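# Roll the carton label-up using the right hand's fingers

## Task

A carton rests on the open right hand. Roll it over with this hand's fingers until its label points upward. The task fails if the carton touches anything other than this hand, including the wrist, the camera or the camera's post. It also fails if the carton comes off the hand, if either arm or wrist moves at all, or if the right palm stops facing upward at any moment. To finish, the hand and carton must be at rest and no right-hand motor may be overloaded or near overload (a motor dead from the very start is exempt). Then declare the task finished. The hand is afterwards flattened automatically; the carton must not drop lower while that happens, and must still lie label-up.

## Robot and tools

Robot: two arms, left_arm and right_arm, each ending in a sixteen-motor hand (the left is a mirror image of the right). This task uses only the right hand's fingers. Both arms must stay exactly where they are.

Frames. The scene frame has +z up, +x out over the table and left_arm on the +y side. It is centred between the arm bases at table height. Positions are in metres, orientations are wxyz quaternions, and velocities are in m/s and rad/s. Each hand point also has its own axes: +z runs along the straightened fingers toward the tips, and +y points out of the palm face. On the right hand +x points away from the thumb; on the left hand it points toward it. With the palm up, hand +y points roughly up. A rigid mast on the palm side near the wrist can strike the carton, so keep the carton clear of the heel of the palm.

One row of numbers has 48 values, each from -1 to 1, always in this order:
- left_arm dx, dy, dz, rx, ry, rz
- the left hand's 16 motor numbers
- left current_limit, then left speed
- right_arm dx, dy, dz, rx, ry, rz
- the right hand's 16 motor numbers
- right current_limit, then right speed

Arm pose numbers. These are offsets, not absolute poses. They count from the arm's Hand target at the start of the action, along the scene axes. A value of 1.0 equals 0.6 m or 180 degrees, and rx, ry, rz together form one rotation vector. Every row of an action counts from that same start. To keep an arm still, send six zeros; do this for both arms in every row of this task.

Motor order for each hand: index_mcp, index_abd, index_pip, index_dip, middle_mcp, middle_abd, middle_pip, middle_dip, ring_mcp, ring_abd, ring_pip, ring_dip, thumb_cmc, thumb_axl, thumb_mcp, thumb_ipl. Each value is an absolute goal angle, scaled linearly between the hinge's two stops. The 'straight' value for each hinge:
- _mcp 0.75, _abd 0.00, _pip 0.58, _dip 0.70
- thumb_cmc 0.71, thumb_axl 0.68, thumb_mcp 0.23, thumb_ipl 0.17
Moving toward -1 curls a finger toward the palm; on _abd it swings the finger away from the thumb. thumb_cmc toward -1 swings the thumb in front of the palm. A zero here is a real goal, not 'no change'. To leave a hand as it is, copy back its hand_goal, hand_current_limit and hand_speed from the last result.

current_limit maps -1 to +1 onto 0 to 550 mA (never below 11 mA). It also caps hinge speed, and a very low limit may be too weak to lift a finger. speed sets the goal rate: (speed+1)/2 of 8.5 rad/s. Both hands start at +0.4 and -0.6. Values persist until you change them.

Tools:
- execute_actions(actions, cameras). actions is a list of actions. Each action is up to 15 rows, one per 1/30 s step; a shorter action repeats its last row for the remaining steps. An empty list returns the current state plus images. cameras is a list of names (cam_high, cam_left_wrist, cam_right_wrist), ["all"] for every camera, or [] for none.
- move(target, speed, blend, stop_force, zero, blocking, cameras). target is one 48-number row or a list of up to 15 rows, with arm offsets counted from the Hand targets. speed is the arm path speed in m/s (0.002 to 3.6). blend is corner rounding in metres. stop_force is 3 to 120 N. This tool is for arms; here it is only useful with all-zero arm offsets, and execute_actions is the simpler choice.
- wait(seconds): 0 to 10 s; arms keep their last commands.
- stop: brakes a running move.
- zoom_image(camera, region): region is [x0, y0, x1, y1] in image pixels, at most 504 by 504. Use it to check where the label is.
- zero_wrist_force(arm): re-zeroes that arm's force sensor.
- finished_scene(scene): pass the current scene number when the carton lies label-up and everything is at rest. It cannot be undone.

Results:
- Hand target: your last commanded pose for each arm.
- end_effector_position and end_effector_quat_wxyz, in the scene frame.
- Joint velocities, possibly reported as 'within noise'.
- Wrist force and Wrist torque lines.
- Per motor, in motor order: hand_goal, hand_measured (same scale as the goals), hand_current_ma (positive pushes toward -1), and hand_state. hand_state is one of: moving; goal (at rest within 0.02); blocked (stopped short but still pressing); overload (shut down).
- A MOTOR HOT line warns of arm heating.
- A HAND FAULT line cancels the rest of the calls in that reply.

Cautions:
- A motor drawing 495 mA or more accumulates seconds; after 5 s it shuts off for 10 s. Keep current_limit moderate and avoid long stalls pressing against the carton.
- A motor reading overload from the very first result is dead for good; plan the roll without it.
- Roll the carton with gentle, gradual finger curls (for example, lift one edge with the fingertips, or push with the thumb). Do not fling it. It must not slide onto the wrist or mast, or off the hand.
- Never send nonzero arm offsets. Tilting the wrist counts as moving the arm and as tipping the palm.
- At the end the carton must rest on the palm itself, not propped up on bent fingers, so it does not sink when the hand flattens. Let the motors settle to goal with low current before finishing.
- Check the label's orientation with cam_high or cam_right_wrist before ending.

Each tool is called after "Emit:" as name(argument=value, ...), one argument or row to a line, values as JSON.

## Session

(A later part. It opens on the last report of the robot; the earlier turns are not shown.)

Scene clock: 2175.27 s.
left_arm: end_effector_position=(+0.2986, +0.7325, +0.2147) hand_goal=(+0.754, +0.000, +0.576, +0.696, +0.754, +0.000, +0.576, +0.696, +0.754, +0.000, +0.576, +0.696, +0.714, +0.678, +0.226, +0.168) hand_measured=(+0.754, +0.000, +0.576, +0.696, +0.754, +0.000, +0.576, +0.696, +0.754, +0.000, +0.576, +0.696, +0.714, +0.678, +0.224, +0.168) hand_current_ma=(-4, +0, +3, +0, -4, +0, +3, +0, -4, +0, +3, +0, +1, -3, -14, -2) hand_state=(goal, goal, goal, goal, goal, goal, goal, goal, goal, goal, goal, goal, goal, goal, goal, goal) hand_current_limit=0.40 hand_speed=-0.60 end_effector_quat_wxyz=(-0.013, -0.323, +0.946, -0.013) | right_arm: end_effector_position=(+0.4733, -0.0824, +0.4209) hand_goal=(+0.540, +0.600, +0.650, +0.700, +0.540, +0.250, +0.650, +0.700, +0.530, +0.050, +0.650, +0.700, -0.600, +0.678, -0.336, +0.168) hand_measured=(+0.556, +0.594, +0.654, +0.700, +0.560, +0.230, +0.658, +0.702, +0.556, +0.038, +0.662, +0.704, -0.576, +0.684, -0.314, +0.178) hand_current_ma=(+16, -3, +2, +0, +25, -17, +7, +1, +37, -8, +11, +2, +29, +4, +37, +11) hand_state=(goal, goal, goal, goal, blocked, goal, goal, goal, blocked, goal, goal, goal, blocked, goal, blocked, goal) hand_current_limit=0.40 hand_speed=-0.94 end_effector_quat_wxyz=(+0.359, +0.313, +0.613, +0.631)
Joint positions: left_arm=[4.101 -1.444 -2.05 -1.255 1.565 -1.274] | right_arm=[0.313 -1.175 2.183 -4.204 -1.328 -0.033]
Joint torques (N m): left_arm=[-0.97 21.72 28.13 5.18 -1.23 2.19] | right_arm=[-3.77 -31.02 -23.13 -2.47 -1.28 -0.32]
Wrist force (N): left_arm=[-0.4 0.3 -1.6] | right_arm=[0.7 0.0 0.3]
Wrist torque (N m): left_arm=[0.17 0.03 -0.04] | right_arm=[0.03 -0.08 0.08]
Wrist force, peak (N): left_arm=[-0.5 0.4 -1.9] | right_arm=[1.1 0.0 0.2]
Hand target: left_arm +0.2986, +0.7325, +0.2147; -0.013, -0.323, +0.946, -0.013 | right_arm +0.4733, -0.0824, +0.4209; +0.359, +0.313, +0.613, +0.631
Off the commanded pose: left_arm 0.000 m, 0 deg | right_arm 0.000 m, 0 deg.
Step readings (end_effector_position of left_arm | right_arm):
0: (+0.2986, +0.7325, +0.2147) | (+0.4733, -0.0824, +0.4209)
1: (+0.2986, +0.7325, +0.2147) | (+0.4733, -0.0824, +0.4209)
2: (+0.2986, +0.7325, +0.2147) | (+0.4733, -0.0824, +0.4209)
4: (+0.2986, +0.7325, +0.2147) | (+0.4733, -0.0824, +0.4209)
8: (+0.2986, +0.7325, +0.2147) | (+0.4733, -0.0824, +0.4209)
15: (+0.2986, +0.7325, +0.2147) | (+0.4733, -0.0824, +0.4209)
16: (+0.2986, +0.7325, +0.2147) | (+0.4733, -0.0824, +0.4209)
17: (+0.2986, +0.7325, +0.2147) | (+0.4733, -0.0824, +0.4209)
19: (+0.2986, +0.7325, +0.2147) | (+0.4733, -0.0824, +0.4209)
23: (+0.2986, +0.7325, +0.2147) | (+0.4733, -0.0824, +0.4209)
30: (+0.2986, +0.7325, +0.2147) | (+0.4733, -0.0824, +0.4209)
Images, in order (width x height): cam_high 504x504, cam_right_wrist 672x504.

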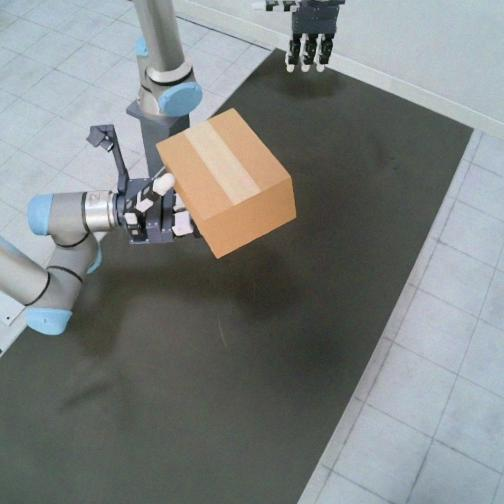

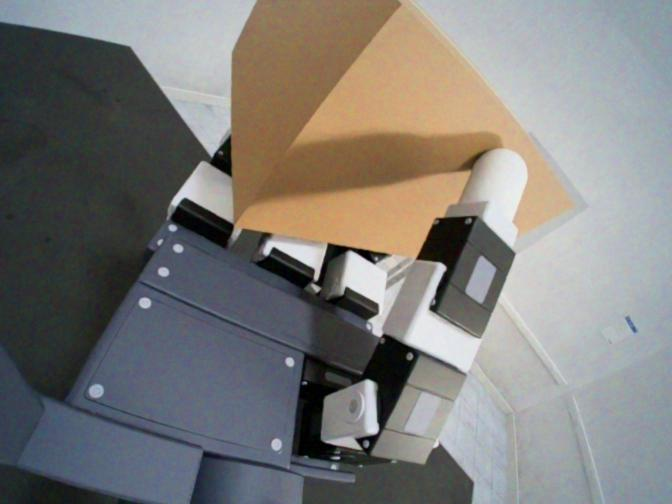

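Emit:
execute_actions(
  actions=[
    [[0,0,0,0,0,0,0.754,0,0.576,0.696,0.754,0,0.576,0.696,0.754,0,0.576,0.696,0.714,0.678,0.226,0.168,0.4,-0.6,0,0,0,0,0,0,0.54,0.6,0.65,0.7,0.54,0.25,0.65,0.7,0.53,0.05,0.65,0.7,-0.57,0.678,0.0,0.168,0.4,-0.9]],
    [[0,0,0,0,0,0,0.754,0,0.576,0.696,0.754,0,0.576,0.696,0.754,0,0.576,0.696,0.714,0.678,0.226,0.168,0.4,-0.6,0,0,0,0,0,0,0.54,0.6,0.65,0.7,0.54,0.25,0.65,0.7,0.53,0.05,0.65,0.7,-0.57,0.678,0.2,0.168,0.4,-0.9]],
    [[0,0,0,0,0,0,0.754,0,0.576,0.696,0.754,0,0.576,0.696,0.754,0,0.576,0.696,0.714,0.678,0.226,0.168,0.4,-0.6,0,0,0,0,0,0,0.54,0.8,0.65,0.7,0.54,0.45,0.65,0.7,0.53,0.25,0.65,0.7,-0.57,0.678,0.226,0.168,0.4,-0.94]],
  ],
  cameras=["cam_high","cam_right_wrist"],
)

Emit:
zoom_image(
  camera="cam_high",
  region=[80, 80, 290, 270],
)

Scene clock: 2223.63 s.
left_arm: end_effector_position=(+0.2986, +0.7325, +0.2147) hand_goal=(+0.754, +0.000, +0.576, +0.696, +0.754, +0.000, +0.576, +0.696, +0.754, +0.000, +0.576, +0.696, +0.714, +0.678, +0.226, +0.168) hand_measured=(+0.754, +0.000, +0.576, +0.696, +0.754, +0.000, +0.576, +0.696, +0.754, +0.000, +0.576, +0.696, +0.714, +0.678, +0.224, +0.168) hand_current_ma=(-4, +0, +3, +0, -4, +0, +3, +0, -4, +0, +3, +0, +1, -3, -14, -2) hand_state=(goal, goal, goal, goal, goal, goal, goal, goal, goal, goal, goal, goal, goal, goal, goal, goal) hand_current_limit=0.40 hand_speed=-0.60 end_effector_quat_wxyz=(-0.013, -0.323, +0.946, -0.013) | right_arm: end_effector_position=(+0.4733, -0.0824, +0.4209) hand_goal=(+0.540, +0.800, +0.650, +0.700, +0.540, +0.450, +0.650, +0.700, +0.530, +0.250, +0.650, +0.700, -0.570, +0.678, +0.226, +0.168) hand_measured=(+0.556, +0.800, +0.654, +0.700, +0.560, +0.448, +0.658, +0.702, +0.556, +0.242, +0.662, +0.704, -0.570, +0.680, +0.224, +0.170) hand_current_ma=(+16, +0, +2, +0, +25, -1, +7, +1, +37, -5, +11, +2, +0, +1, -1, +1) hand_state=(goal, goal, goal, goal, blocked, goal, goal, goal, blocked, goal, goal, goal, goal, goal, goal, goal) hand_current_limit=0.40 hand_speed=-0.94 end_effector_quat_wxyz=(+0.359, +0.313, +0.613, +0.631)
Joint positions: left_arm=[4.101 -1.444 -2.05 -1.255 1.565 -1.274] | right_arm=[0.313 -1.175 2.183 -4.204 -1.328 -0.033]
Joint torques (N m): left_arm=[-1.36 21.58 28.92 5.12 -1.04 2.22] | right_arm=[-0.78 -30.86 -22.27 -1.71 -1.2 -0.26]
Wrist force (N): left_arm=[-0.5 0.0 -1.7] | right_arm=[0.7 0.1 0.3]
Wrist torque (N m): left_arm=[0.15 0.04 -0.05] | right_arm=[0.01 -0.07 0.12]
Wrist force, peak (N): left_arm=[-0.6 0.2 -2.0] | right_arm=[1.1 0.0 0.5]
Hand target: left_arm +0.2986, +0.7325, +0.2147; -0.013, -0.323, +0.946, -0.013 | right_arm +0.4733, -0.0824, +0.4209; +0.359, +0.313, +0.613, +0.631
Off the commanded pose: left_arm 0.000 m, 0 deg | right_arm 0.000 m, 0 deg.
Step readings (end_effector_position of left_arm | right_arm):
0: (+0.2986, +0.7325, +0.2147) | (+0.4733, -0.0824, +0.4209)
1: (+0.2986, +0.7325, +0.2147) | (+0.4733, -0.0824, +0.4209)
2: (+0.2986, +0.7325, +0.2147) | (+0.4733, -0.0824, +0.4209)
4: (+0.2986, +0.7325, +0.2147) | (+0.4733, -0.0824, +0.4209)
8: (+0.2986, +0.7325, +0.2147) | (+0.4733, -0.0824, +0.4209)
15: (+0.2986, +0.7325, +0.2147) | (+0.4733, -0.0824, +0.4209)
16: (+0.2986, +0.7325, +0.2147) | (+0.4733, -0.0824, +0.4209)
17: (+0.2986, +0.7325, +0.2147) | (+0.4733, -0.0824, +0.4209)
19: (+0.2986, +0.7325, +0.2147) | (+0.4733, -0.0824, +0.4209)
23: (+0.2986, +0.7325, +0.2147) | (+0.4733, -0.0824, +0.4209)
30: (+0.2986, +0.7325, +0.2147) | (+0.4733, -0.0824, +0.4209)
31: (+0.2986, +0.7325, +0.2147) | (+0.4733, -0.0824, +0.4209)
32: (+0.2986, +0.7325, +0.2147) | (+0.4733, -0.0824, +0.4209)
34: (+0.2986, +0.7325, +0.2147) | (+0.4733, -0.0824, +0.4209)
38: (+0.2986, +0.7325, +0.2147) | (+0.4733, -0.0824, +0.4209)
45: (+0.2986, +0.7325, +0.2147) | (+0.4733, -0.0824, +0.4209)
Images, in order (width x height): cam_high 504x504, cam_right_wrist 672x504.

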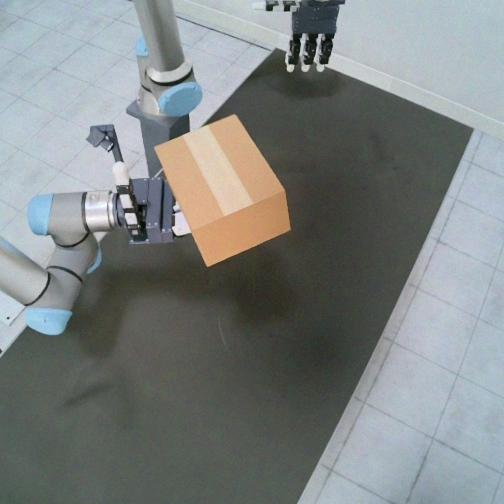

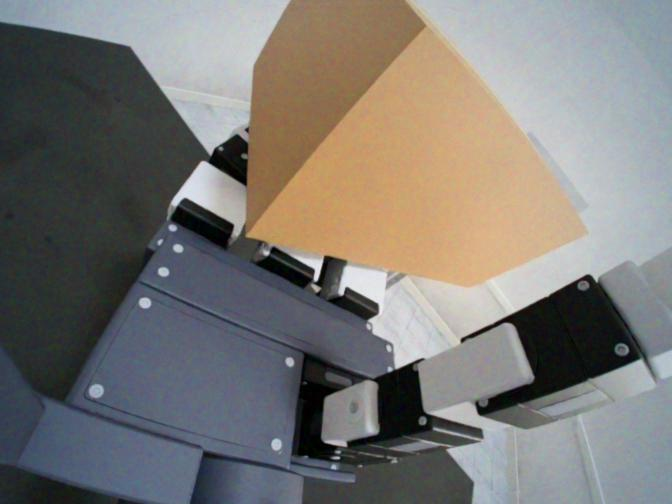

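Scaled by 2.400.

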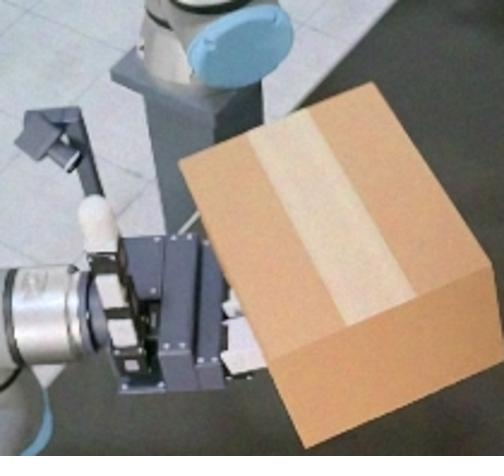

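Emit:
execute_actions(
  actions=[
    [[0,0,0,0,0,0,0.754,0,0.576,0.696,0.754,0,0.576,0.696,0.754,0,0.576,0.696,0.714,0.678,0.226,0.168,0.4,-0.6,0,0,0,0,0,0,0.54,0.95,0.65,0.7,0.54,0.65,0.65,0.7,0.53,0.45,0.65,0.7,-0.57,0.678,0.226,0.168,0.4,-0.94]],
  ],
  cameras=["cam_high","cam_right_wrist"],
)

Emit:
zoom_image(
  camera="cam_high",
  region=[80, 80, 290, 270],
)

Scene clock: 2235.10 s.
left_arm: end_effector_position=(+0.2986, +0.7325, +0.2147) hand_goal=(+0.754, +0.000, +0.576, +0.696, +0.754, +0.000, +0.576, +0.696, +0.754, +0.000, +0.576, +0.696, +0.714, +0.678, +0.226, +0.168) hand_measured=(+0.754, +0.000, +0.576, +0.696, +0.754, +0.000, +0.576, +0.696, +0.754, +0.000, +0.576, +0.696, +0.714, +0.678, +0.224, +0.168) hand_current_ma=(-4, +0, +3, +0, -4, +0, +3, +0, -4, +0, +3, +0, +1, -3, -14, -2) hand_state=(goal, goal, goal, goal, goal, goal, goal, goal, goal, goal, goal, goal, goal, goal, goal, goal) hand_current_limit=0.40 hand_speed=-0.60 end_effector_quat_wxyz=(-0.013, -0.323, +0.946, -0.013) | right_arm: end_effector_position=(+0.4733, -0.0824, +0.4209) hand_goal=(+0.540, +0.950, +0.650, +0.700, +0.540, +0.650, +0.650, +0.700, +0.530, +0.450, +0.650, +0.700, -0.570, +0.678, +0.226, +0.168) hand_measured=(+0.556, +0.950, +0.654, +0.700, +0.560, +0.634, +0.658, +0.702, +0.556, +0.444, +0.662, +0.704, -0.570, +0.680, +0.224, +0.170) hand_current_ma=(+16, +0, +2, +0, +24, -13, +6, +1, +35, -4, +10, +2, +0, +1, -1, +1) hand_state=(goal, goal, goal, goal, goal, goal, goal, goal, blocked, goal, goal, goal, goal, goal, goal, goal) hand_current_limit=0.40 hand_speed=-0.94 end_effector_quat_wxyz=(+0.359, +0.313, +0.613, +0.631)
Joint positions: left_arm=[4.101 -1.444 -2.05 -1.255 1.565 -1.274] | right_arm=[0.313 -1.175 2.183 -4.204 -1.328 -0.033]
Joint torques (N m): left_arm=[-0.5 21.85 28.39 5.13 -1.02 2.18] | right_arm=[-0.28 -30.61 -22.28 -1.61 -1.16 -0.48]
Wrist force (N): left_arm=[-0.7 0.3 -1.8] | right_arm=[0.8 -0.2 0.4]
Wrist torque (N m): left_arm=[0.20 0.06 -0.07] | right_arm=[-0.05 -0.09 0.14]
Wrist force, peak (N): left_arm=[-0.3 0.2 -2.0] | right_arm=[1.1 0.1 0.3]
Hand target: left_arm +0.2986, +0.7325, +0.2147; -0.013, -0.323, +0.946, -0.013 | right_arm +0.4733, -0.0824, +0.4209; +0.359, +0.313, +0.613, +0.631
Off the commanded pose: left_arm 0.000 m, 0 deg | right_arm 0.000 m, 0 deg.
Step readings (end_effector_position of left_arm | right_arm):
0: (+0.2986, +0.7325, +0.2147) | (+0.4733, -0.0824, +0.4209)
1: (+0.2986, +0.7325, +0.2147) | (+0.4733, -0.0824, +0.4209)
2: (+0.2986, +0.7325, +0.2147) | (+0.4733, -0.0824, +0.4209)
4: (+0.2986, +0.7325, +0.2147) | (+0.4733, -0.0824, +0.4209)
8: (+0.2986, +0.7325, +0.2147) | (+0.4733, -0.0824, +0.4209)
15: (+0.2986, +0.7325, +0.2147) | (+0.4733, -0.0824, +0.4209)
Images, in order (width x height): cam_high 504x504, cam_right_wrist 672x504.

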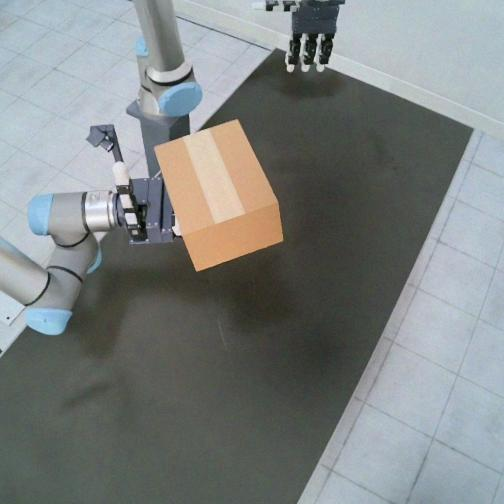

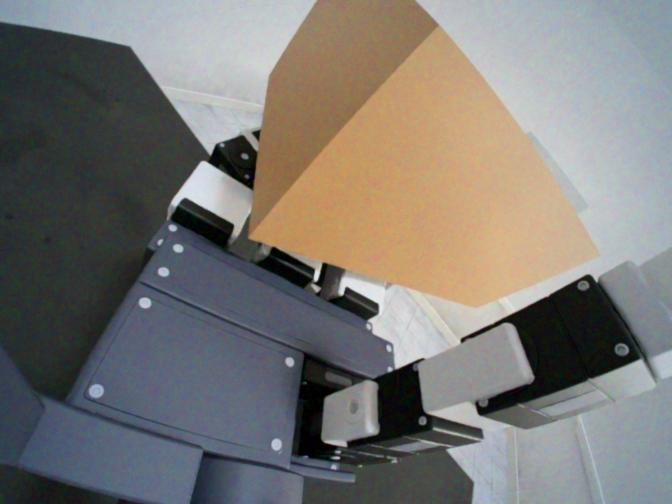

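Scaled by 2.400.

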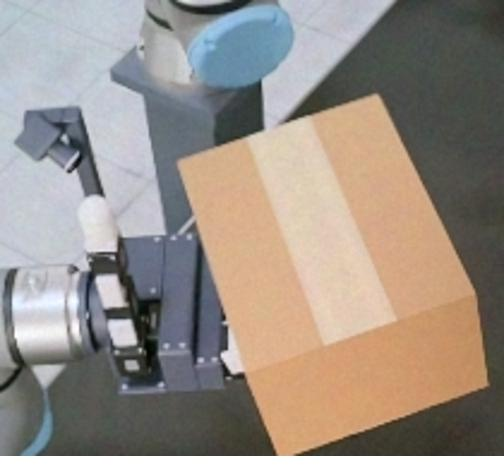

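Emit:
execute_actions(
  actions=[
    [[0,0,0,0,0,0,0.754,0,0.576,0.696,0.754,0,0.576,0.696,0.754,0,0.576,0.696,0.714,0.678,0.226,0.168,0.4,-0.6,0,0,0,0,0,0,0.64,0.95,0.55,0.68,0.64,0.65,0.55,0.68,0.64,0.45,0.55,0.68,-0.57,0.678,0.226,0.168,0.4,-0.92]],
    [[0,0,0,0,0,0,0.754,0,0.576,0.696,0.754,0,0.576,0.696,0.754,0,0.576,0.696,0.714,0.678,0.226,0.168,0.4,-0.6,0,0,0,0,0,0,0.64,0.95,0.55,0.68,0.64,0.65,0.55,0.68,0.64,0.45,0.55,0.68,-0.57,0.678,0.226,0.168,0.4,-0.92]],
    [[0,0,0,0,0,0,0.754,0,0.576,0.696,0.754,0,0.576,0.696,0.754,0,0.576,0.696,0.714,0.678,0.226,0.168,0.4,-0.6,0,0,0,0,0,0,0.64,0.6,0.55,0.68,0.64,0.3,0.55,0.68,0.64,0.1,0.55,0.68,-0.57,0.678,0.226,0.168,0.4,-0.92]],
  ],
  cameras=["cam_high","cam_right_wrist"],
)

Emit:
zoom_image(
  camera="cam_high",
  region=[80, 80, 290, 270],
)

Scene clock: 2274.97 s.
left_arm: end_effector_position=(+0.2986, +0.7325, +0.2147) hand_goal=(+0.754, +0.000, +0.576, +0.696, +0.754, +0.000, +0.576, +0.696, +0.754, +0.000, +0.576, +0.696, +0.714, +0.678, +0.226, +0.168) hand_measured=(+0.754, +0.000, +0.576, +0.696, +0.754, +0.000, +0.576, +0.696, +0.754, +0.000, +0.576, +0.696, +0.714, +0.678, +0.224, +0.168) hand_current_ma=(-4, +0, +3, +0, -4, +0, +3, +0, -4, +0, +3, +0, +1, -3, -14, -2) hand_state=(goal, goal, goal, goal, goal, goal, goal, goal, goal, goal, goal, goal, goal, goal, goal, goal) hand_current_limit=0.40 hand_speed=-0.60 end_effector_quat_wxyz=(-0.013, -0.323, +0.946, -0.013) | right_arm: end_effector_position=(+0.4733, -0.0824, +0.4209) hand_goal=(+0.640, +0.600, +0.550, +0.680, +0.640, +0.300, +0.550, +0.680, +0.640, +0.100, +0.550, +0.680, -0.570, +0.678, +0.226, +0.168) hand_measured=(+0.654, +0.600, +0.564, +0.684, +0.652, +0.310, +0.564, +0.684, +0.650, +0.106, +0.562, +0.684, -0.570, +0.680, +0.224, +0.170) hand_current_ma=(+14, +0, +14, +2, +11, +7, +14, +2, +9, +3, +10, +2, +0, +1, -1, +1) hand_state=(goal, goal, goal, goal, goal, goal, goal, goal, goal, goal, goal, goal, goal, goal, goal, goal) hand_current_limit=0.40 hand_speed=-0.92 end_effector_quat_wxyz=(+0.359, +0.313, +0.613, +0.631)
Joint positions: left_arm=[4.101 -1.444 -2.05 -1.255 1.565 -1.274] | right_arm=[0.313 -1.175 2.183 -4.204 -1.328 -0.033]
Joint torques (N m): left_arm=[-1.42 21.95 28.04 5.07 -1.05 2.25] | right_arm=[0.05 -31.74 -22 -0.96 -1.15 -0.67]
Wrist force (N): left_arm=[-0.4 0.2 -1.6] | right_arm=[0.8 -0.1 0.3]
Wrist torque (N m): left_arm=[0.18 0.02 -0.04] | right_arm=[-0.01 -0.08 0.10]
Wrist force, peak (N): left_arm=[-0.4 0.3 -2.0] | right_arm=[1.1 0.3 0.3]
Hand target: left_arm +0.2986, +0.7325, +0.2147; -0.013, -0.323, +0.946, -0.013 | right_arm +0.4733, -0.0824, +0.4209; +0.359, +0.313, +0.613, +0.631
Off the commanded pose: left_arm 0.000 m, 0 deg | right_arm 0.000 m, 0 deg.
Step readings (end_effector_position of left_arm | right_arm):
0: (+0.2986, +0.7325, +0.2147) | (+0.4733, -0.0824, +0.4209)
1: (+0.2986, +0.7325, +0.2147) | (+0.4733, -0.0824, +0.4209)
2: (+0.2986, +0.7325, +0.2147) | (+0.4733, -0.0824, +0.4209)
4: (+0.2986, +0.7325, +0.2147) | (+0.4733, -0.0824, +0.4209)
8: (+0.2986, +0.7325, +0.2147) | (+0.4733, -0.0824, +0.4209)
15: (+0.2986, +0.7325, +0.2147) | (+0.4733, -0.0824, +0.4209)
16: (+0.2986, +0.7325, +0.2147) | (+0.4733, -0.0824, +0.4209)
17: (+0.2986, +0.7325, +0.2147) | (+0.4733, -0.0824, +0.4209)
19: (+0.2986, +0.7325, +0.2147) | (+0.4733, -0.0824, +0.4209)
23: (+0.2986, +0.7325, +0.2147) | (+0.4733, -0.0824, +0.4209)
30: (+0.2986, +0.7325, +0.2147) | (+0.4733, -0.0824, +0.4209)
31: (+0.2986, +0.7325, +0.2147) | (+0.4733, -0.0824, +0.4209)
32: (+0.2986, +0.7325, +0.2147) | (+0.4733, -0.0824, +0.4209)
34: (+0.2986, +0.7325, +0.2147) | (+0.4733, -0.0824, +0.4209)
38: (+0.2986, +0.7325, +0.2147) | (+0.4733, -0.0824, +0.4209)
45: (+0.2986, +0.7325, +0.2147) | (+0.4733, -0.0824, +0.4209)
Images, in order (width x height): cam_high 504x504, cam_right_wrist 672x504.

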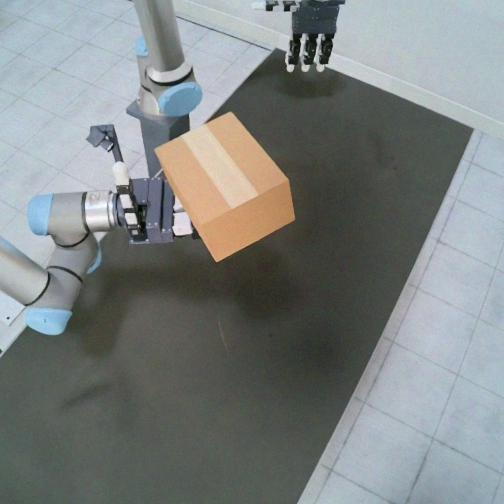

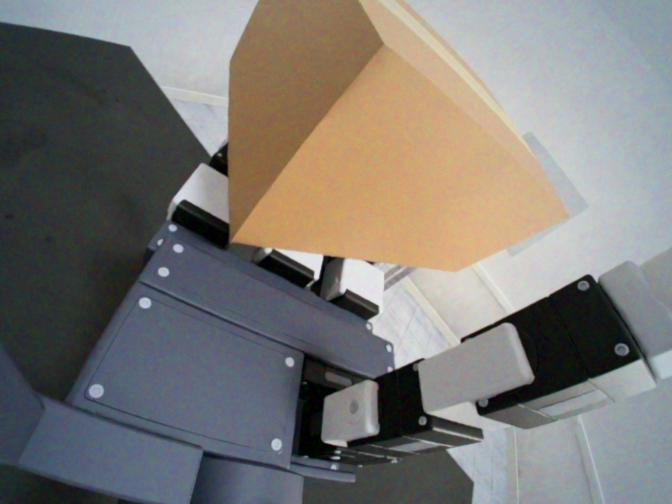

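Scaled by 2.400.

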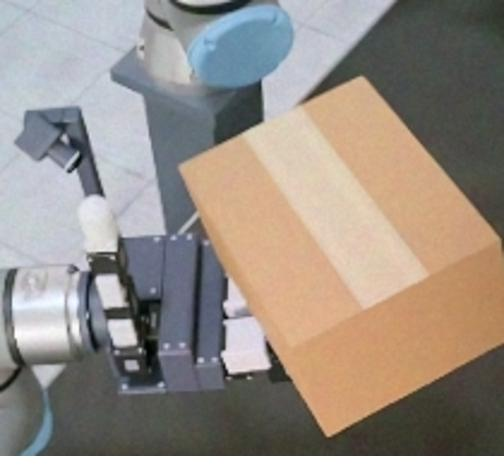

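Emit:
execute_actions(
  actions=[
    [[0,0,0,0,0,0,0.754,0,0.576,0.696,0.754,0,0.576,0.696,0.754,0,0.576,0.696,0.714,0.678,0.226,0.168,0.4,-0.6,0,0,0,0,0,0,0.64,0.6,0.55,0.68,0.64,0.3,0.55,0.68,0.8,0.1,0.55,0.68,-0.57,0.678,0.226,0.168,0.4,-0.9]],
    [[0,0,0,0,0,0,0.754,0,0.576,0.696,0.754,0,0.576,0.696,0.754,0,0.576,0.696,0.714,0.678,0.226,0.168,0.4,-0.6,0,0,0,0,0,0,0.64,0.6,0.55,0.68,0.64,0.3,0.55,0.68,0.8,-0.35,0.55,0.68,-0.57,0.678,0.226,0.168,0.4,-0.84]],
    [[0,0,0,0,0,0,0.754,0,0.576,0.696,0.754,0,0.576,0.696,0.754,0,0.576,0.696,0.714,0.678,0.226,0.168,0.4,-0.6,0,0,0,0,0,0,0.64,0.6,0.55,0.68,0.64,0.3,0.55,0.68,0.62,-0.35,0.55,0.68,-0.57,0.678,0.226,0.168,0.4,-0.88]],
    [[0,0,0,0,0,0,0.754,0,0.576,0.696,0.754,0,0.576,0.696,0.754,0,0.576,0.696,0.714,0.678,0.226,0.168,0.4,-0.6,0,0,0,0,0,0,0.64,0.6,0.55,0.68,0.8,0.3,0.55,0.68,0.62,-0.35,0.55,0.68,-0.57,0.678,0.226,0.168,0.4,-0.88]],
    [[0,0,0,0,0,0,0.754,0,0.576,0.696,0.754,0,0.576,0.696,0.754,0,0.576,0.696,0.714,0.678,0.226,0.168,0.4,-0.6,0,0,0,0,0,0,0.64,0.6,0.55,0.68,0.8,-0.05,0.55,0.68,0.62,-0.35,0.55,0.68,-0.57,0.678,0.226,0.168,0.4,-0.84]],
    [[0,0,0,0,0,0,0.754,0,0.576,0.696,0.754,0,0.576,0.696,0.754,0,0.576,0.696,0.714,0.678,0.226,0.168,0.4,-0.6,0,0,0,0,0,0,0.62,0.6,0.55,0.68,0.6,-0.05,0.55,0.68,0.6,-0.35,0.55,0.68,-0.57,0.678,0.226,0.168,0.4,-0.88]],
  ],
  cameras=["cam_high","cam_right_wrist"],
)

Emit:
zoom_image(
  camera="cam_high",
  region=[80, 80, 290, 270],
)

Scene clock: 2338.13 s.
left_arm: end_effector_position=(+0.2986, +0.7325, +0.2147) hand_goal=(+0.754, +0.000, +0.576, +0.696, +0.754, +0.000, +0.576, +0.696, +0.754, +0.000, +0.576, +0.696, +0.714, +0.678, +0.226, +0.168) hand_measured=(+0.754, +0.000, +0.576, +0.696, +0.754, +0.000, +0.576, +0.696, +0.754, +0.000, +0.576, +0.696, +0.714, +0.678, +0.224, +0.168) hand_current_ma=(-4, +0, +3, +0, -4, +0, +3, +0, -4, +0, +3, +0, +1, -3, -14, -2) hand_state=(goal, goal, goal, goal, goal, goal, goal, goal, goal, goal, goal, goal, goal, goal, goal, goal) hand_current_limit=0.40 hand_speed=-0.60 end_effector_quat_wxyz=(-0.013, -0.323, +0.946, -0.013) | right_arm: end_effector_position=(+0.4733, -0.0824, +0.4209) hand_goal=(+0.620, +0.600, +0.550, +0.680, +0.600, -0.050, +0.550, +0.680, +0.600, -0.350, +0.550, +0.680, -0.570, +0.678, +0.226, +0.168) hand_measured=(+0.652, +0.600, +0.562, +0.684, +0.634, -0.046, +0.558, +0.684, +0.624, -0.348, +0.558, +0.684, -0.570, +0.680, +0.224, +0.170) hand_current_ma=(+51, +0, +9, +2, +53, +1, +5, +1, +34, +1, +6, +2, +0, +1, -1, +1) hand_state=(blocked, goal, goal, goal, blocked, goal, goal, goal, blocked, goal, goal, goal, goal, goal, goal, goal) hand_current_limit=0.40 hand_speed=-0.88 end_effector_quat_wxyz=(+0.359, +0.313, +0.613, +0.631)
Joint positions: left_arm=[4.101 -1.444 -2.05 -1.255 1.565 -1.274] | right_arm=[0.313 -1.175 2.183 -4.204 -1.328 -0.033]
Joint torques (N m): left_arm=[-0.96 21.84 27.86 5.1 -0.95 2.21] | right_arm=[4.59 -31.31 -20.6 -0.83 -1.31 -1.23]
Wrist force (N): left_arm=[-0.5 0.1 -1.5] | right_arm=[0.5 0.0 0.1]
Wrist torque (N m): left_arm=[0.16 0.04 -0.05] | right_arm=[0.02 -0.05 0.06]
Wrist force, peak (N): left_arm=[-0.4 0.2 -2.1] | right_arm=[1.1 0.1 0.3]
Hand target: left_arm +0.2986, +0.7325, +0.2147; -0.013, -0.323, +0.946, -0.013 | right_arm +0.4733, -0.0824, +0.4209; +0.359, +0.313, +0.613, +0.631
Off the commanded pose: left_arm 0.000 m, 0 deg | right_arm 0.000 m, 0 deg.
Step readings (end_effector_position of left_arm | right_arm):
0: (+0.2986, +0.7325, +0.2147) | (+0.4733, -0.0824, +0.4209)
1: (+0.2986, +0.7325, +0.2147) | (+0.4733, -0.0824, +0.4209)
2: (+0.2986, +0.7325, +0.2147) | (+0.4733, -0.0824, +0.4209)
4: (+0.2986, +0.7325, +0.2147) | (+0.4733, -0.0824, +0.4209)
8: (+0.2986, +0.7325, +0.2147) | (+0.4733, -0.0824, +0.4209)
15: (+0.2986, +0.7325, +0.2147) | (+0.4733, -0.0824, +0.4209)
16: (+0.2986, +0.7325, +0.2147) | (+0.4733, -0.0824, +0.4209)
17: (+0.2986, +0.7325, +0.2147) | (+0.4733, -0.0824, +0.4209)
19: (+0.2986, +0.7325, +0.2147) | (+0.4733, -0.0824, +0.4209)
23: (+0.2986, +0.7325, +0.2147) | (+0.4733, -0.0824, +0.4209)
30: (+0.2986, +0.7325, +0.2147) | (+0.4733, -0.0824, +0.4209)
31: (+0.2986, +0.7325, +0.2147) | (+0.4733, -0.0824, +0.4209)
32: (+0.2986, +0.7325, +0.2147) | (+0.4733, -0.0824, +0.4209)
34: (+0.2986, +0.7325, +0.2147) | (+0.4733, -0.0824, +0.4209)
38: (+0.2986, +0.7325, +0.2147) | (+0.4733, -0.0824, +0.4209)
45: (+0.2986, +0.7325, +0.2147) | (+0.4733, -0.0824, +0.4209)
46: (+0.2986, +0.7325, +0.2147) | (+0.4733, -0.0824, +0.4209)
47: (+0.2986, +0.7325, +0.2147) | (+0.4733, -0.0824, +0.4209)
49: (+0.2986, +0.7325, +0.2147) | (+0.4733, -0.0824, +0.4209)
53: (+0.2986, +0.7325, +0.2147) | (+0.4733, -0.0824, +0.4209)
60: (+0.2986, +0.7325, +0.2147) | (+0.4733, -0.0824, +0.4209)
61: (+0.2986, +0.7325, +0.2147) | (+0.4733, -0.0824, +0.4209)
62: (+0.2986, +0.7325, +0.2147) | (+0.4733, -0.0824, +0.4209)
64: (+0.2986, +0.7325, +0.2147) | (+0.4733, -0.0824, +0.4209)
68: (+0.2986, +0.7325, +0.2147) | (+0.4733, -0.0824, +0.4209)
75: (+0.2986, +0.7325, +0.2147) | (+0.4733, -0.0824, +0.4209)
76: (+0.2986, +0.7325, +0.2147) | (+0.4733, -0.0824, +0.4209)
77: (+0.2986, +0.7325, +0.2147) | (+0.4733, -0.0824, +0.4209)
79: (+0.2986, +0.7325, +0.2147) | (+0.4733, -0.0824, +0.4209)
83: (+0.2986, +0.7325, +0.2147) | (+0.4733, -0.0824, +0.4209)
90: (+0.2986, +0.7325, +0.2147) | (+0.4733, -0.0824, +0.4209)
Images, in order (width x height): cam_high 504x504, cam_right_wrist 672x504.

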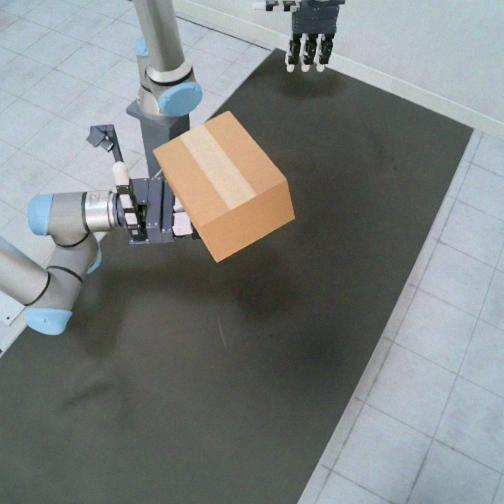

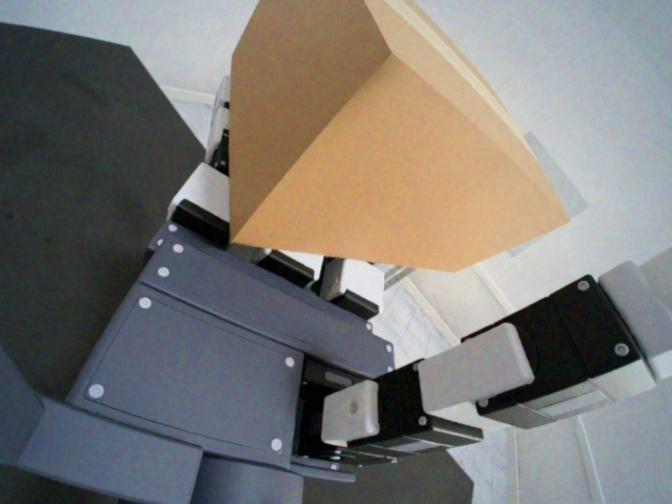

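Scaled by 2.400.

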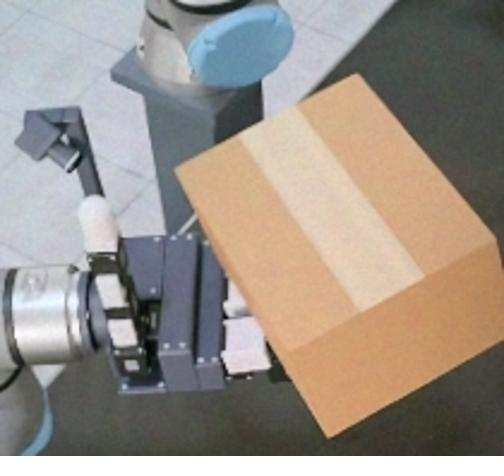

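Emit:
execute_actions(
  actions=[
    [[0,0,0,0,0,0,0.754,0,0.576,0.696,0.754,0,0.576,0.696,0.754,0,0.576,0.696,0.714,0.678,0.226,0.168,0.4,-0.6,0,0,0,0,0,0,0.54,0.6,0.65,0.7,0.53,-0.05,0.65,0.7,0.53,-0.35,0.65,0.7,-0.57,0.678,0.226,0.168,0.4,-0.93]],
    [[0,0,0,0,0,0,0.754,0,0.576,0.696,0.754,0,0.576,0.696,0.754,0,0.576,0.696,0.714,0.678,0.226,0.168,0.4,-0.6,0,0,0,0,0,0,0.54,0.6,0.65,0.7,0.53,-0.05,0.65,0.7,0.53,-0.35,0.65,0.7,-0.57,0.678,0.226,0.168,0.4,-0.93]],
    [[0,0,0,0,0,0,0.754,0,0.576,0.696,0.754,0,0.576,0.696,0.754,0,0.576,0.696,0.714,0.678,0.226,0.168,0.4,-0.6,0,0,0,0,0,0,0.54,0.75,0.65,0.7,0.53,0.25,0.65,0.7,0.53,-0.05,0.65,0.7,-0.57,0.678,0.226,0.168,0.4,-0.94]],
    [[0,0,0,0,0,0,0.754,0,0.576,0.696,0.754,0,0.576,0.696,0.754,0,0.576,0.696,0.714,0.678,0.226,0.168,0.4,-0.6,0,0,0,0,0,0,0.54,0.75,0.65,0.7,0.53,0.25,0.65,0.7,0.53,-0.05,0.65,0.7,-0.57,0.678,0.226,0.168,0.4,-0.94]],
    [[0,0,0,0,0,0,0.754,0,0.576,0.696,0.754,0,0.576,0.696,0.754,0,0.576,0.696,0.714,0.678,0.226,0.168,0.4,-0.6,0,0,0,0,0,0,0.54,0.95,0.65,0.7,0.53,0.5,0.65,0.7,0.53,0.2,0.65,0.7,-0.57,0.678,0.226,0.168,0.4,-0.94]],
  ],
  cameras=["cam_high","cam_right_wrist"],
)

Emit:
zoom_image(
  camera="cam_high",
  region=[80, 80, 290, 270],
)

Scene clock: 2361.20 s.
left_arm: end_effector_position=(+0.2986, +0.7325, +0.2147) hand_goal=(+0.754, +0.000, +0.576, +0.696, +0.754, +0.000, +0.576, +0.696, +0.754, +0.000, +0.576, +0.696, +0.714, +0.678, +0.226, +0.168) hand_measured=(+0.754, +0.000, +0.576, +0.696, +0.754, +0.000, +0.576, +0.696, +0.754, +0.000, +0.576, +0.696, +0.714, +0.678, +0.224, +0.168) hand_current_ma=(-4, +0, +3, +0, -4, +0, +3, +0, -4, +0, +3, +0, +1, -3, -14, -2) hand_state=(goal, goal, goal, goal, goal, goal, goal, goal, goal, goal, goal, goal, goal, goal, goal, goal) hand_current_limit=0.40 hand_speed=-0.60 end_effector_quat_wxyz=(-0.013, -0.323, +0.946, -0.013) | right_arm: end_effector_position=(+0.4733, -0.0824, +0.4209) hand_goal=(+0.540, +0.950, +0.650, +0.700, +0.530, +0.500, +0.650, +0.700, +0.530, +0.200, +0.650, +0.700, -0.570, +0.678, +0.226, +0.168) hand_measured=(+0.572, +0.950, +0.652, +0.698, +0.558, +0.498, +0.654, +0.700, +0.550, +0.196, +0.650, +0.698, -0.570, +0.680, +0.224, +0.170) hand_current_ma=(+51, +0, +1, +0, +39, -1, +2, +0, +25, -1, +0, -1, +0, +1, -1, +1) hand_state=(blocked, goal, goal, goal, blocked, goal, goal, goal, blocked, goal, goal, goal, goal, goal, goal, goal) hand_current_limit=0.40 hand_speed=-0.94 end_effector_quat_wxyz=(+0.359, +0.313, +0.613, +0.631)
Joint positions: left_arm=[4.101 -1.444 -2.05 -1.255 1.565 -1.274] | right_arm=[0.313 -1.175 2.183 -4.204 -1.328 -0.033]
Joint torques (N m): left_arm=[0.08 22.82 28.55 5.06 -1.05 2.24] | right_arm=[4.98 -31.09 -20.85 -0.86 -0.64 -1.22]
Wrist force (N): left_arm=[-0.4 0.2 -1.7] | right_arm=[0.9 -0.1 0.3]
Wrist torque (N m): left_arm=[0.18 0.02 -0.04] | right_arm=[-0.04 -0.09 0.14]
Wrist force, peak (N): left_arm=[-0.5 0.4 -2.0] | right_arm=[1.1 -0.1 0.4]
Hand target: left_arm +0.2986, +0.7325, +0.2147; -0.013, -0.323, +0.946, -0.013 | right_arm +0.4733, -0.0824, +0.4209; +0.359, +0.313, +0.613, +0.631
Off the commanded pose: left_arm 0.000 m, 0 deg | right_arm 0.000 m, 0 deg.
Step readings (end_effector_position of left_arm | right_arm):
0: (+0.2986, +0.7325, +0.2147) | (+0.4733, -0.0824, +0.4209)
1: (+0.2986, +0.7325, +0.2147) | (+0.4733, -0.0824, +0.4209)
2: (+0.2986, +0.7325, +0.2147) | (+0.4733, -0.0824, +0.4209)
4: (+0.2986, +0.7325, +0.2147) | (+0.4733, -0.0824, +0.4209)
8: (+0.2986, +0.7325, +0.2147) | (+0.4733, -0.0824, +0.4209)
15: (+0.2986, +0.7325, +0.2147) | (+0.4733, -0.0824, +0.4209)
16: (+0.2986, +0.7325, +0.2147) | (+0.4733, -0.0824, +0.4209)
17: (+0.2986, +0.7325, +0.2147) | (+0.4733, -0.0824, +0.4209)
19: (+0.2986, +0.7325, +0.2147) | (+0.4733, -0.0824, +0.4209)
23: (+0.2986, +0.7325, +0.2147) | (+0.4733, -0.0824, +0.4209)
30: (+0.2986, +0.7325, +0.2147) | (+0.4733, -0.0824, +0.4209)
31: (+0.2986, +0.7325, +0.2147) | (+0.4733, -0.0824, +0.4209)
32: (+0.2986, +0.7325, +0.2147) | (+0.4733, -0.0824, +0.4209)
34: (+0.2986, +0.7325, +0.2147) | (+0.4733, -0.0824, +0.4209)
38: (+0.2986, +0.7325, +0.2147) | (+0.4733, -0.0824, +0.4209)
45: (+0.2986, +0.7325, +0.2147) | (+0.4733, -0.0824, +0.4209)
46: (+0.2986, +0.7325, +0.2147) | (+0.4733, -0.0824, +0.4209)
47: (+0.2986, +0.7325, +0.2147) | (+0.4733, -0.0824, +0.4209)
49: (+0.2986, +0.7325, +0.2147) | (+0.4733, -0.0824, +0.4209)
53: (+0.2986, +0.7325, +0.2147) | (+0.4733, -0.0824, +0.4209)
60: (+0.2986, +0.7325, +0.2147) | (+0.4733, -0.0824, +0.4209)
61: (+0.2986, +0.7325, +0.2147) | (+0.4733, -0.0824, +0.4209)
62: (+0.2986, +0.7325, +0.2147) | (+0.4733, -0.0824, +0.4209)
64: (+0.2986, +0.7325, +0.2147) | (+0.4733, -0.0824, +0.4209)
68: (+0.2986, +0.7325, +0.2147) | (+0.4733, -0.0824, +0.4209)
75: (+0.2986, +0.7325, +0.2147) | (+0.4733, -0.0824, +0.4209)
Images, in order (width x height): cam_high 504x504, cam_right_wrist 672x504.

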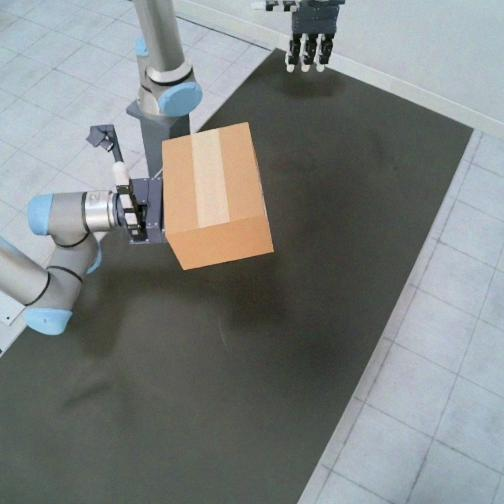

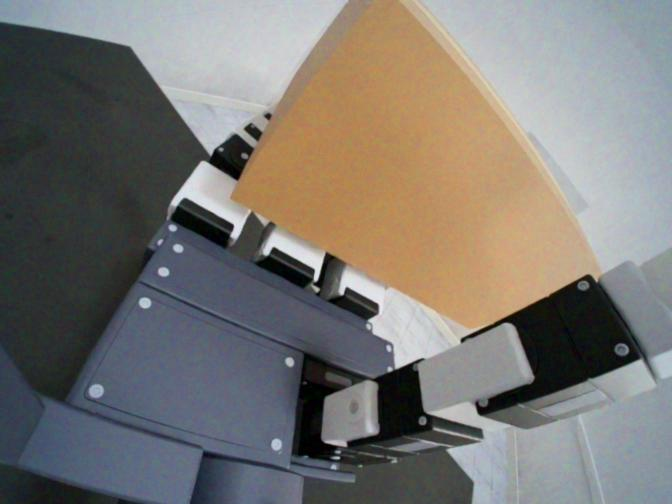

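Scaled by 2.400.

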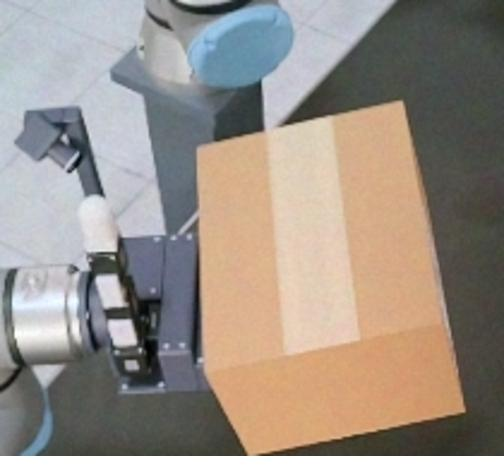

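Emit:
execute_actions(
  actions=[
    [[0,0,0,0,0,0,0.754,0,0.576,0.696,0.754,0,0.576,0.696,0.754,0,0.576,0.696,0.714,0.678,0.226,0.168,0.4,-0.6,0,0,0,0,0,0,0.64,0.95,0.55,0.68,0.64,0.5,0.55,0.68,0.64,0.2,0.55,0.68,-0.3,0.678,0.1,0.168,0.4,-0.92]],
    [[0,0,0,0,0,0,0.754,0,0.576,0.696,0.754,0,0.576,0.696,0.754,0,0.576,0.696,0.714,0.678,0.226,0.168,0.4,-0.6,0,0,0,0,0,0,0.64,0.95,0.55,0.68,0.64,0.5,0.55,0.68,0.64,0.2,0.55,0.68,-0.3,0.678,-0.1,0.168,0.4,-0.92]],
    [[0,0,0,0,0,0,0.754,0,0.576,0.696,0.754,0,0.576,0.696,0.754,0,0.576,0.696,0.714,0.678,0.226,0.168,0.4,-0.6,0,0,0,0,0,0,0.64,0.95,0.55,0.68,0.64,0.5,0.55,0.68,0.64,0.2,0.55,0.68,-0.3,0.678,-0.28,0.12,0.4,-0.92]],
  ],
  cameras=["cam_high","cam_right_wrist"],
)

Emit:
zoom_image(
  camera="cam_high",
  region=[80, 80, 290, 270],
)

Scene clock: 2476.33 s.
left_arm: end_effector_position=(+0.2986, +0.7325, +0.2147) hand_goal=(+0.754, +0.000, +0.576, +0.696, +0.754, +0.000, +0.576, +0.696, +0.754, +0.000, +0.576, +0.696, +0.714, +0.678, +0.226, +0.168) hand_measured=(+0.754, +0.000, +0.576, +0.696, +0.754, +0.000, +0.576, +0.696, +0.754, +0.000, +0.576, +0.696, +0.714, +0.678, +0.224, +0.168) hand_current_ma=(-4, +0, +3, +0, -4, +0, +3, +0, -4, +0, +3, +0, +1, -3, -14, -2) hand_state=(goal, goal, goal, goal, goal, goal, goal, goal, goal, goal, goal, goal, goal, goal, goal, goal) hand_current_limit=0.40 hand_speed=-0.60 end_effector_quat_wxyz=(-0.013, -0.323, +0.946, -0.013) | right_arm: end_effector_position=(+0.4733, -0.0824, +0.4209) hand_goal=(+0.640, +0.950, +0.550, +0.680, +0.640, +0.500, +0.550, +0.680, +0.640, +0.200, +0.550, +0.680, -0.300, +0.678, -0.280, +0.120) hand_measured=(+0.660, +0.948, +0.568, +0.684, +0.662, +0.494, +0.562, +0.684, +0.662, +0.194, +0.562, +0.684, -0.300, +0.680, -0.216, +0.134) hand_current_ma=(+24, -1, +19, +2, +27, -2, +11, +2, +29, -2, +9, +2, +0, +1, +195, +23) hand_state=(goal, goal, goal, goal, blocked, goal, goal, goal, blocked, goal, goal, goal, goal, goal, blocked, goal) hand_current_limit=0.40 hand_speed=-0.92 end_effector_quat_wxyz=(+0.359, +0.313, +0.613, +0.631)
Joint positions: left_arm=[4.101 -1.444 -2.05 -1.255 1.565 -1.274] | right_arm=[0.313 -1.175 2.183 -4.204 -1.328 -0.033]
Joint torques (N m): left_arm=[-0.76 21.05 28.38 5.05 -0.94 2.08] | right_arm=[6.19 -32.07 -21.59 -1.31 -0.29 -2.4]
Wrist force (N): left_arm=[-0.3 0.1 -1.7] | right_arm=[0.7 -0.1 0.4]
Wrist torque (N m): left_arm=[0.18 0.01 -0.03] | right_arm=[-0.01 -0.07 0.14]
Wrist force, peak (N): left_arm=[-0.5 0.3 -2.1] | right_arm=[1.1 0.1 0.3]
Hand target: left_arm +0.2986, +0.7325, +0.2147; -0.013, -0.323, +0.946, -0.013 | right_arm +0.4733, -0.0824, +0.4209; +0.359, +0.313, +0.613, +0.631
Off the commanded pose: left_arm 0.000 m, 0 deg | right_arm 0.000 m, 0 deg.
Step readings (end_effector_position of left_arm | right_arm):
0: (+0.2986, +0.7325, +0.2147) | (+0.4733, -0.0824, +0.4209)
1: (+0.2986, +0.7325, +0.2147) | (+0.4733, -0.0824, +0.4209)
2: (+0.2986, +0.7325, +0.2147) | (+0.4733, -0.0824, +0.4209)
4: (+0.2986, +0.7325, +0.2147) | (+0.4733, -0.0824, +0.4209)
8: (+0.2986, +0.7325, +0.2147) | (+0.4733, -0.0824, +0.4209)
15: (+0.2986, +0.7325, +0.2147) | (+0.4733, -0.0824, +0.4209)
16: (+0.2986, +0.7325, +0.2147) | (+0.4733, -0.0824, +0.4209)
17: (+0.2986, +0.7325, +0.2147) | (+0.4733, -0.0824, +0.4209)
19: (+0.2986, +0.7325, +0.2147) | (+0.4733, -0.0824, +0.4209)
23: (+0.2986, +0.7325, +0.2147) | (+0.4733, -0.0824, +0.4209)
30: (+0.2986, +0.7325, +0.2147) | (+0.4733, -0.0824, +0.4209)
31: (+0.2986, +0.7325, +0.2147) | (+0.4733, -0.0824, +0.4209)
32: (+0.2986, +0.7325, +0.2147) | (+0.4733, -0.0824, +0.4209)
34: (+0.2986, +0.7325, +0.2147) | (+0.4733, -0.0824, +0.4209)
38: (+0.2986, +0.7325, +0.2147) | (+0.4733, -0.0824, +0.4209)
45: (+0.2986, +0.7325, +0.2147) | (+0.4733, -0.0824, +0.4209)
Images, in order (width x height): cam_high 504x504, cam_right_wrist 672x504.

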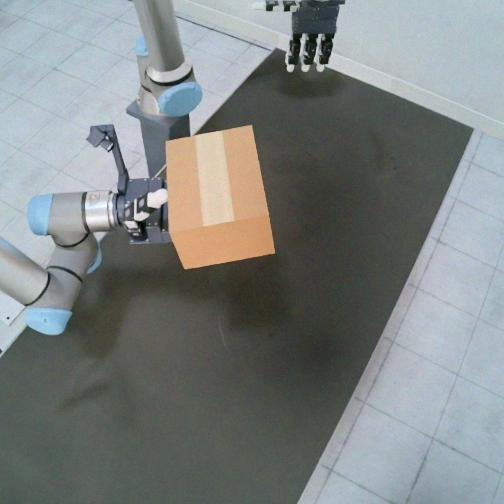

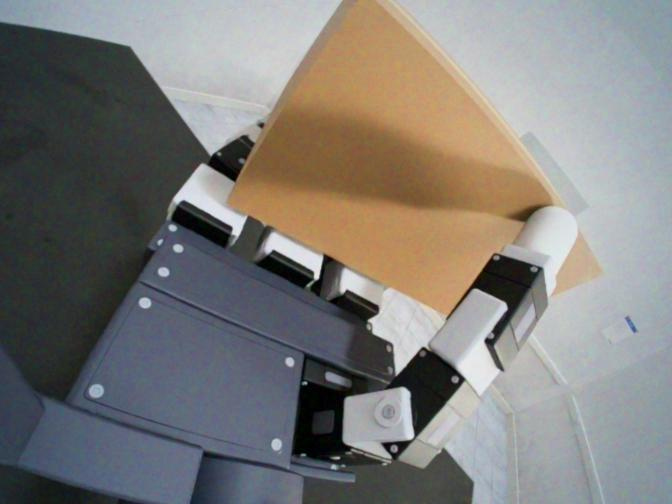

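Scaled by 2.400.

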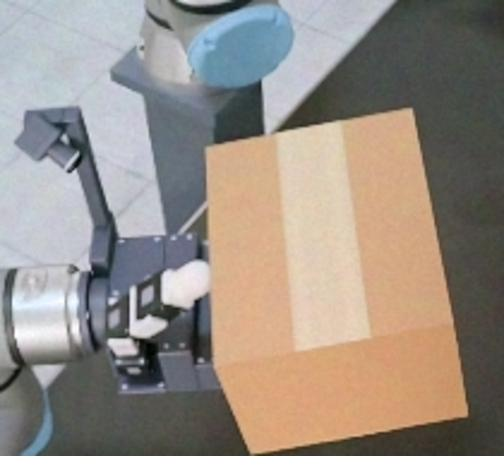

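Emit:
execute_actions(
  actions=[
    [[0,0,0,0,0,0,0.754,0,0.576,0.696,0.754,0,0.576,0.696,0.754,0,0.576,0.696,0.714,0.678,0.226,0.168,0.4,-0.6,0,0,0,0,0,0,0.64,0.6,0.55,0.68,0.64,0.12,0.55,0.68,0.64,-0.18,0.55,0.68,-0.75,0.678,-0.28,0.12,0.4,-0.93]],
  ],
  cameras=["cam_high","cam_right_wrist"],
)

Emit:
zoom_image(
  camera="cam_high",
  region=[80, 80, 290, 270],
)

Scene clock: 2486.80 s.
left_arm: end_effector_position=(+0.2986, +0.7325, +0.2147) hand_goal=(+0.754, +0.000, +0.576, +0.696, +0.754, +0.000, +0.576, +0.696, +0.754, +0.000, +0.576, +0.696, +0.714, +0.678, +0.226, +0.168) hand_measured=(+0.754, +0.000, +0.576, +0.696, +0.754, +0.000, +0.576, +0.696, +0.754, +0.000, +0.576, +0.696, +0.714, +0.678, +0.224, +0.168) hand_current_ma=(-4, +0, +3, +0, -4, +0, +3, +0, -4, +0, +3, +0, +1, -3, -14, -2) hand_state=(goal, goal, goal, goal, goal, goal, goal, goal, goal, goal, goal, goal, goal, goal, goal, goal) hand_current_limit=0.40 hand_speed=-0.60 end_effector_quat_wxyz=(-0.013, -0.323, +0.946, -0.013) | right_arm: end_effector_position=(+0.4733, -0.0824, +0.4209) hand_goal=(+0.640, +0.600, +0.550, +0.680, +0.640, +0.120, +0.550, +0.680, +0.640, -0.180, +0.550, +0.680, -0.750, +0.678, -0.280, +0.120) hand_measured=(+0.660, +0.598, +0.562, +0.684, +0.662, +0.116, +0.562, +0.684, +0.664, -0.178, +0.560, +0.684, -0.732, +0.682, -0.276, +0.122) hand_current_ma=(+24, +0, +9, +2, +27, -1, +10, +2, +32, +0, +9, +2, +20, +3, +2, +1) hand_state=(goal, goal, goal, goal, blocked, goal, goal, goal, blocked, goal, goal, goal, goal, goal, goal, goal) hand_current_limit=0.40 hand_speed=-0.93 end_effector_quat_wxyz=(+0.359, +0.313, +0.613, +0.631)
Joint positions: left_arm=[4.101 -1.444 -2.05 -1.255 1.565 -1.274] | right_arm=[0.313 -1.175 2.183 -4.204 -1.328 -0.033]
Joint torques (N m): left_arm=[-1.03 21.95 27.71 4.99 -0.91 2.23] | right_arm=[6.06 -32.51 -20.46 -1.25 -0.2 -2.24]
Wrist force (N): left_arm=[-0.5 0.1 -1.8] | right_arm=[0.7 -0.1 0.2]
Wrist torque (N m): left_arm=[0.17 0.04 -0.06] | right_arm=[0.03 -0.08 0.07]
Wrist force, peak (N): left_arm=[-0.4 0.2 -2.1] | right_arm=[1.0 -0.2 0.5]
Hand target: left_arm +0.2986, +0.7325, +0.2147; -0.013, -0.323, +0.946, -0.013 | right_arm +0.4733, -0.0824, +0.4209; +0.359, +0.313, +0.613, +0.631
Off the commanded pose: left_arm 0.000 m, 0 deg | right_arm 0.000 m, 0 deg.
Step readings (end_effector_position of left_arm | right_arm):
0: (+0.2986, +0.7325, +0.2147) | (+0.4733, -0.0824, +0.4209)
1: (+0.2986, +0.7325, +0.2147) | (+0.4733, -0.0824, +0.4209)
2: (+0.2986, +0.7325, +0.2147) | (+0.4733, -0.0824, +0.4209)
4: (+0.2986, +0.7325, +0.2147) | (+0.4733, -0.0824, +0.4209)
8: (+0.2986, +0.7325, +0.2147) | (+0.4733, -0.0824, +0.4209)
15: (+0.2986, +0.7325, +0.2147) | (+0.4733, -0.0824, +0.4209)
Images, in order (width x height): cam_high 504x504, cam_right_wrist 672x504.

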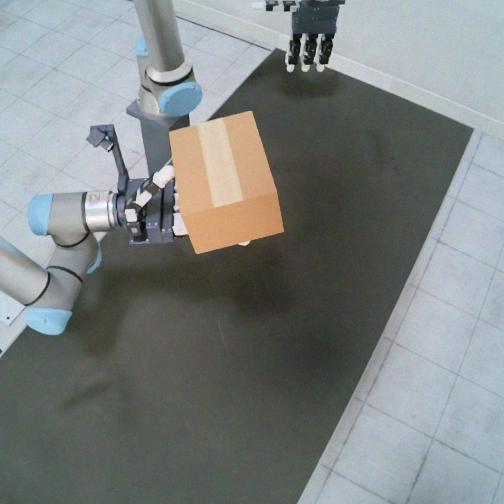

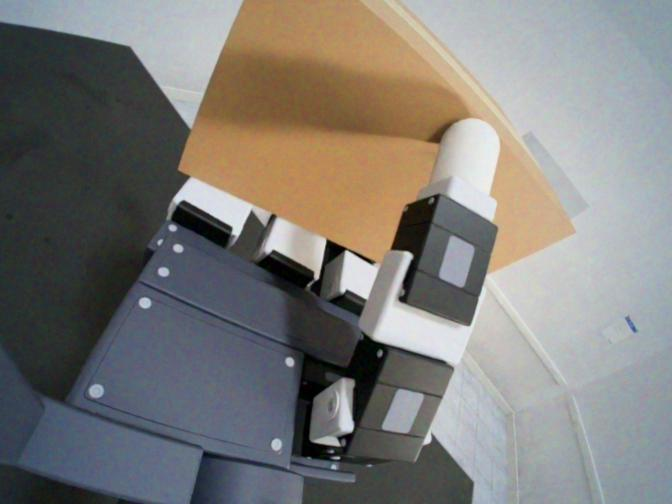

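Scaled by 2.400.

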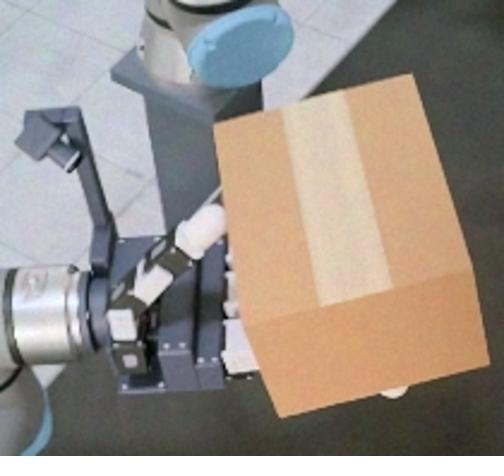

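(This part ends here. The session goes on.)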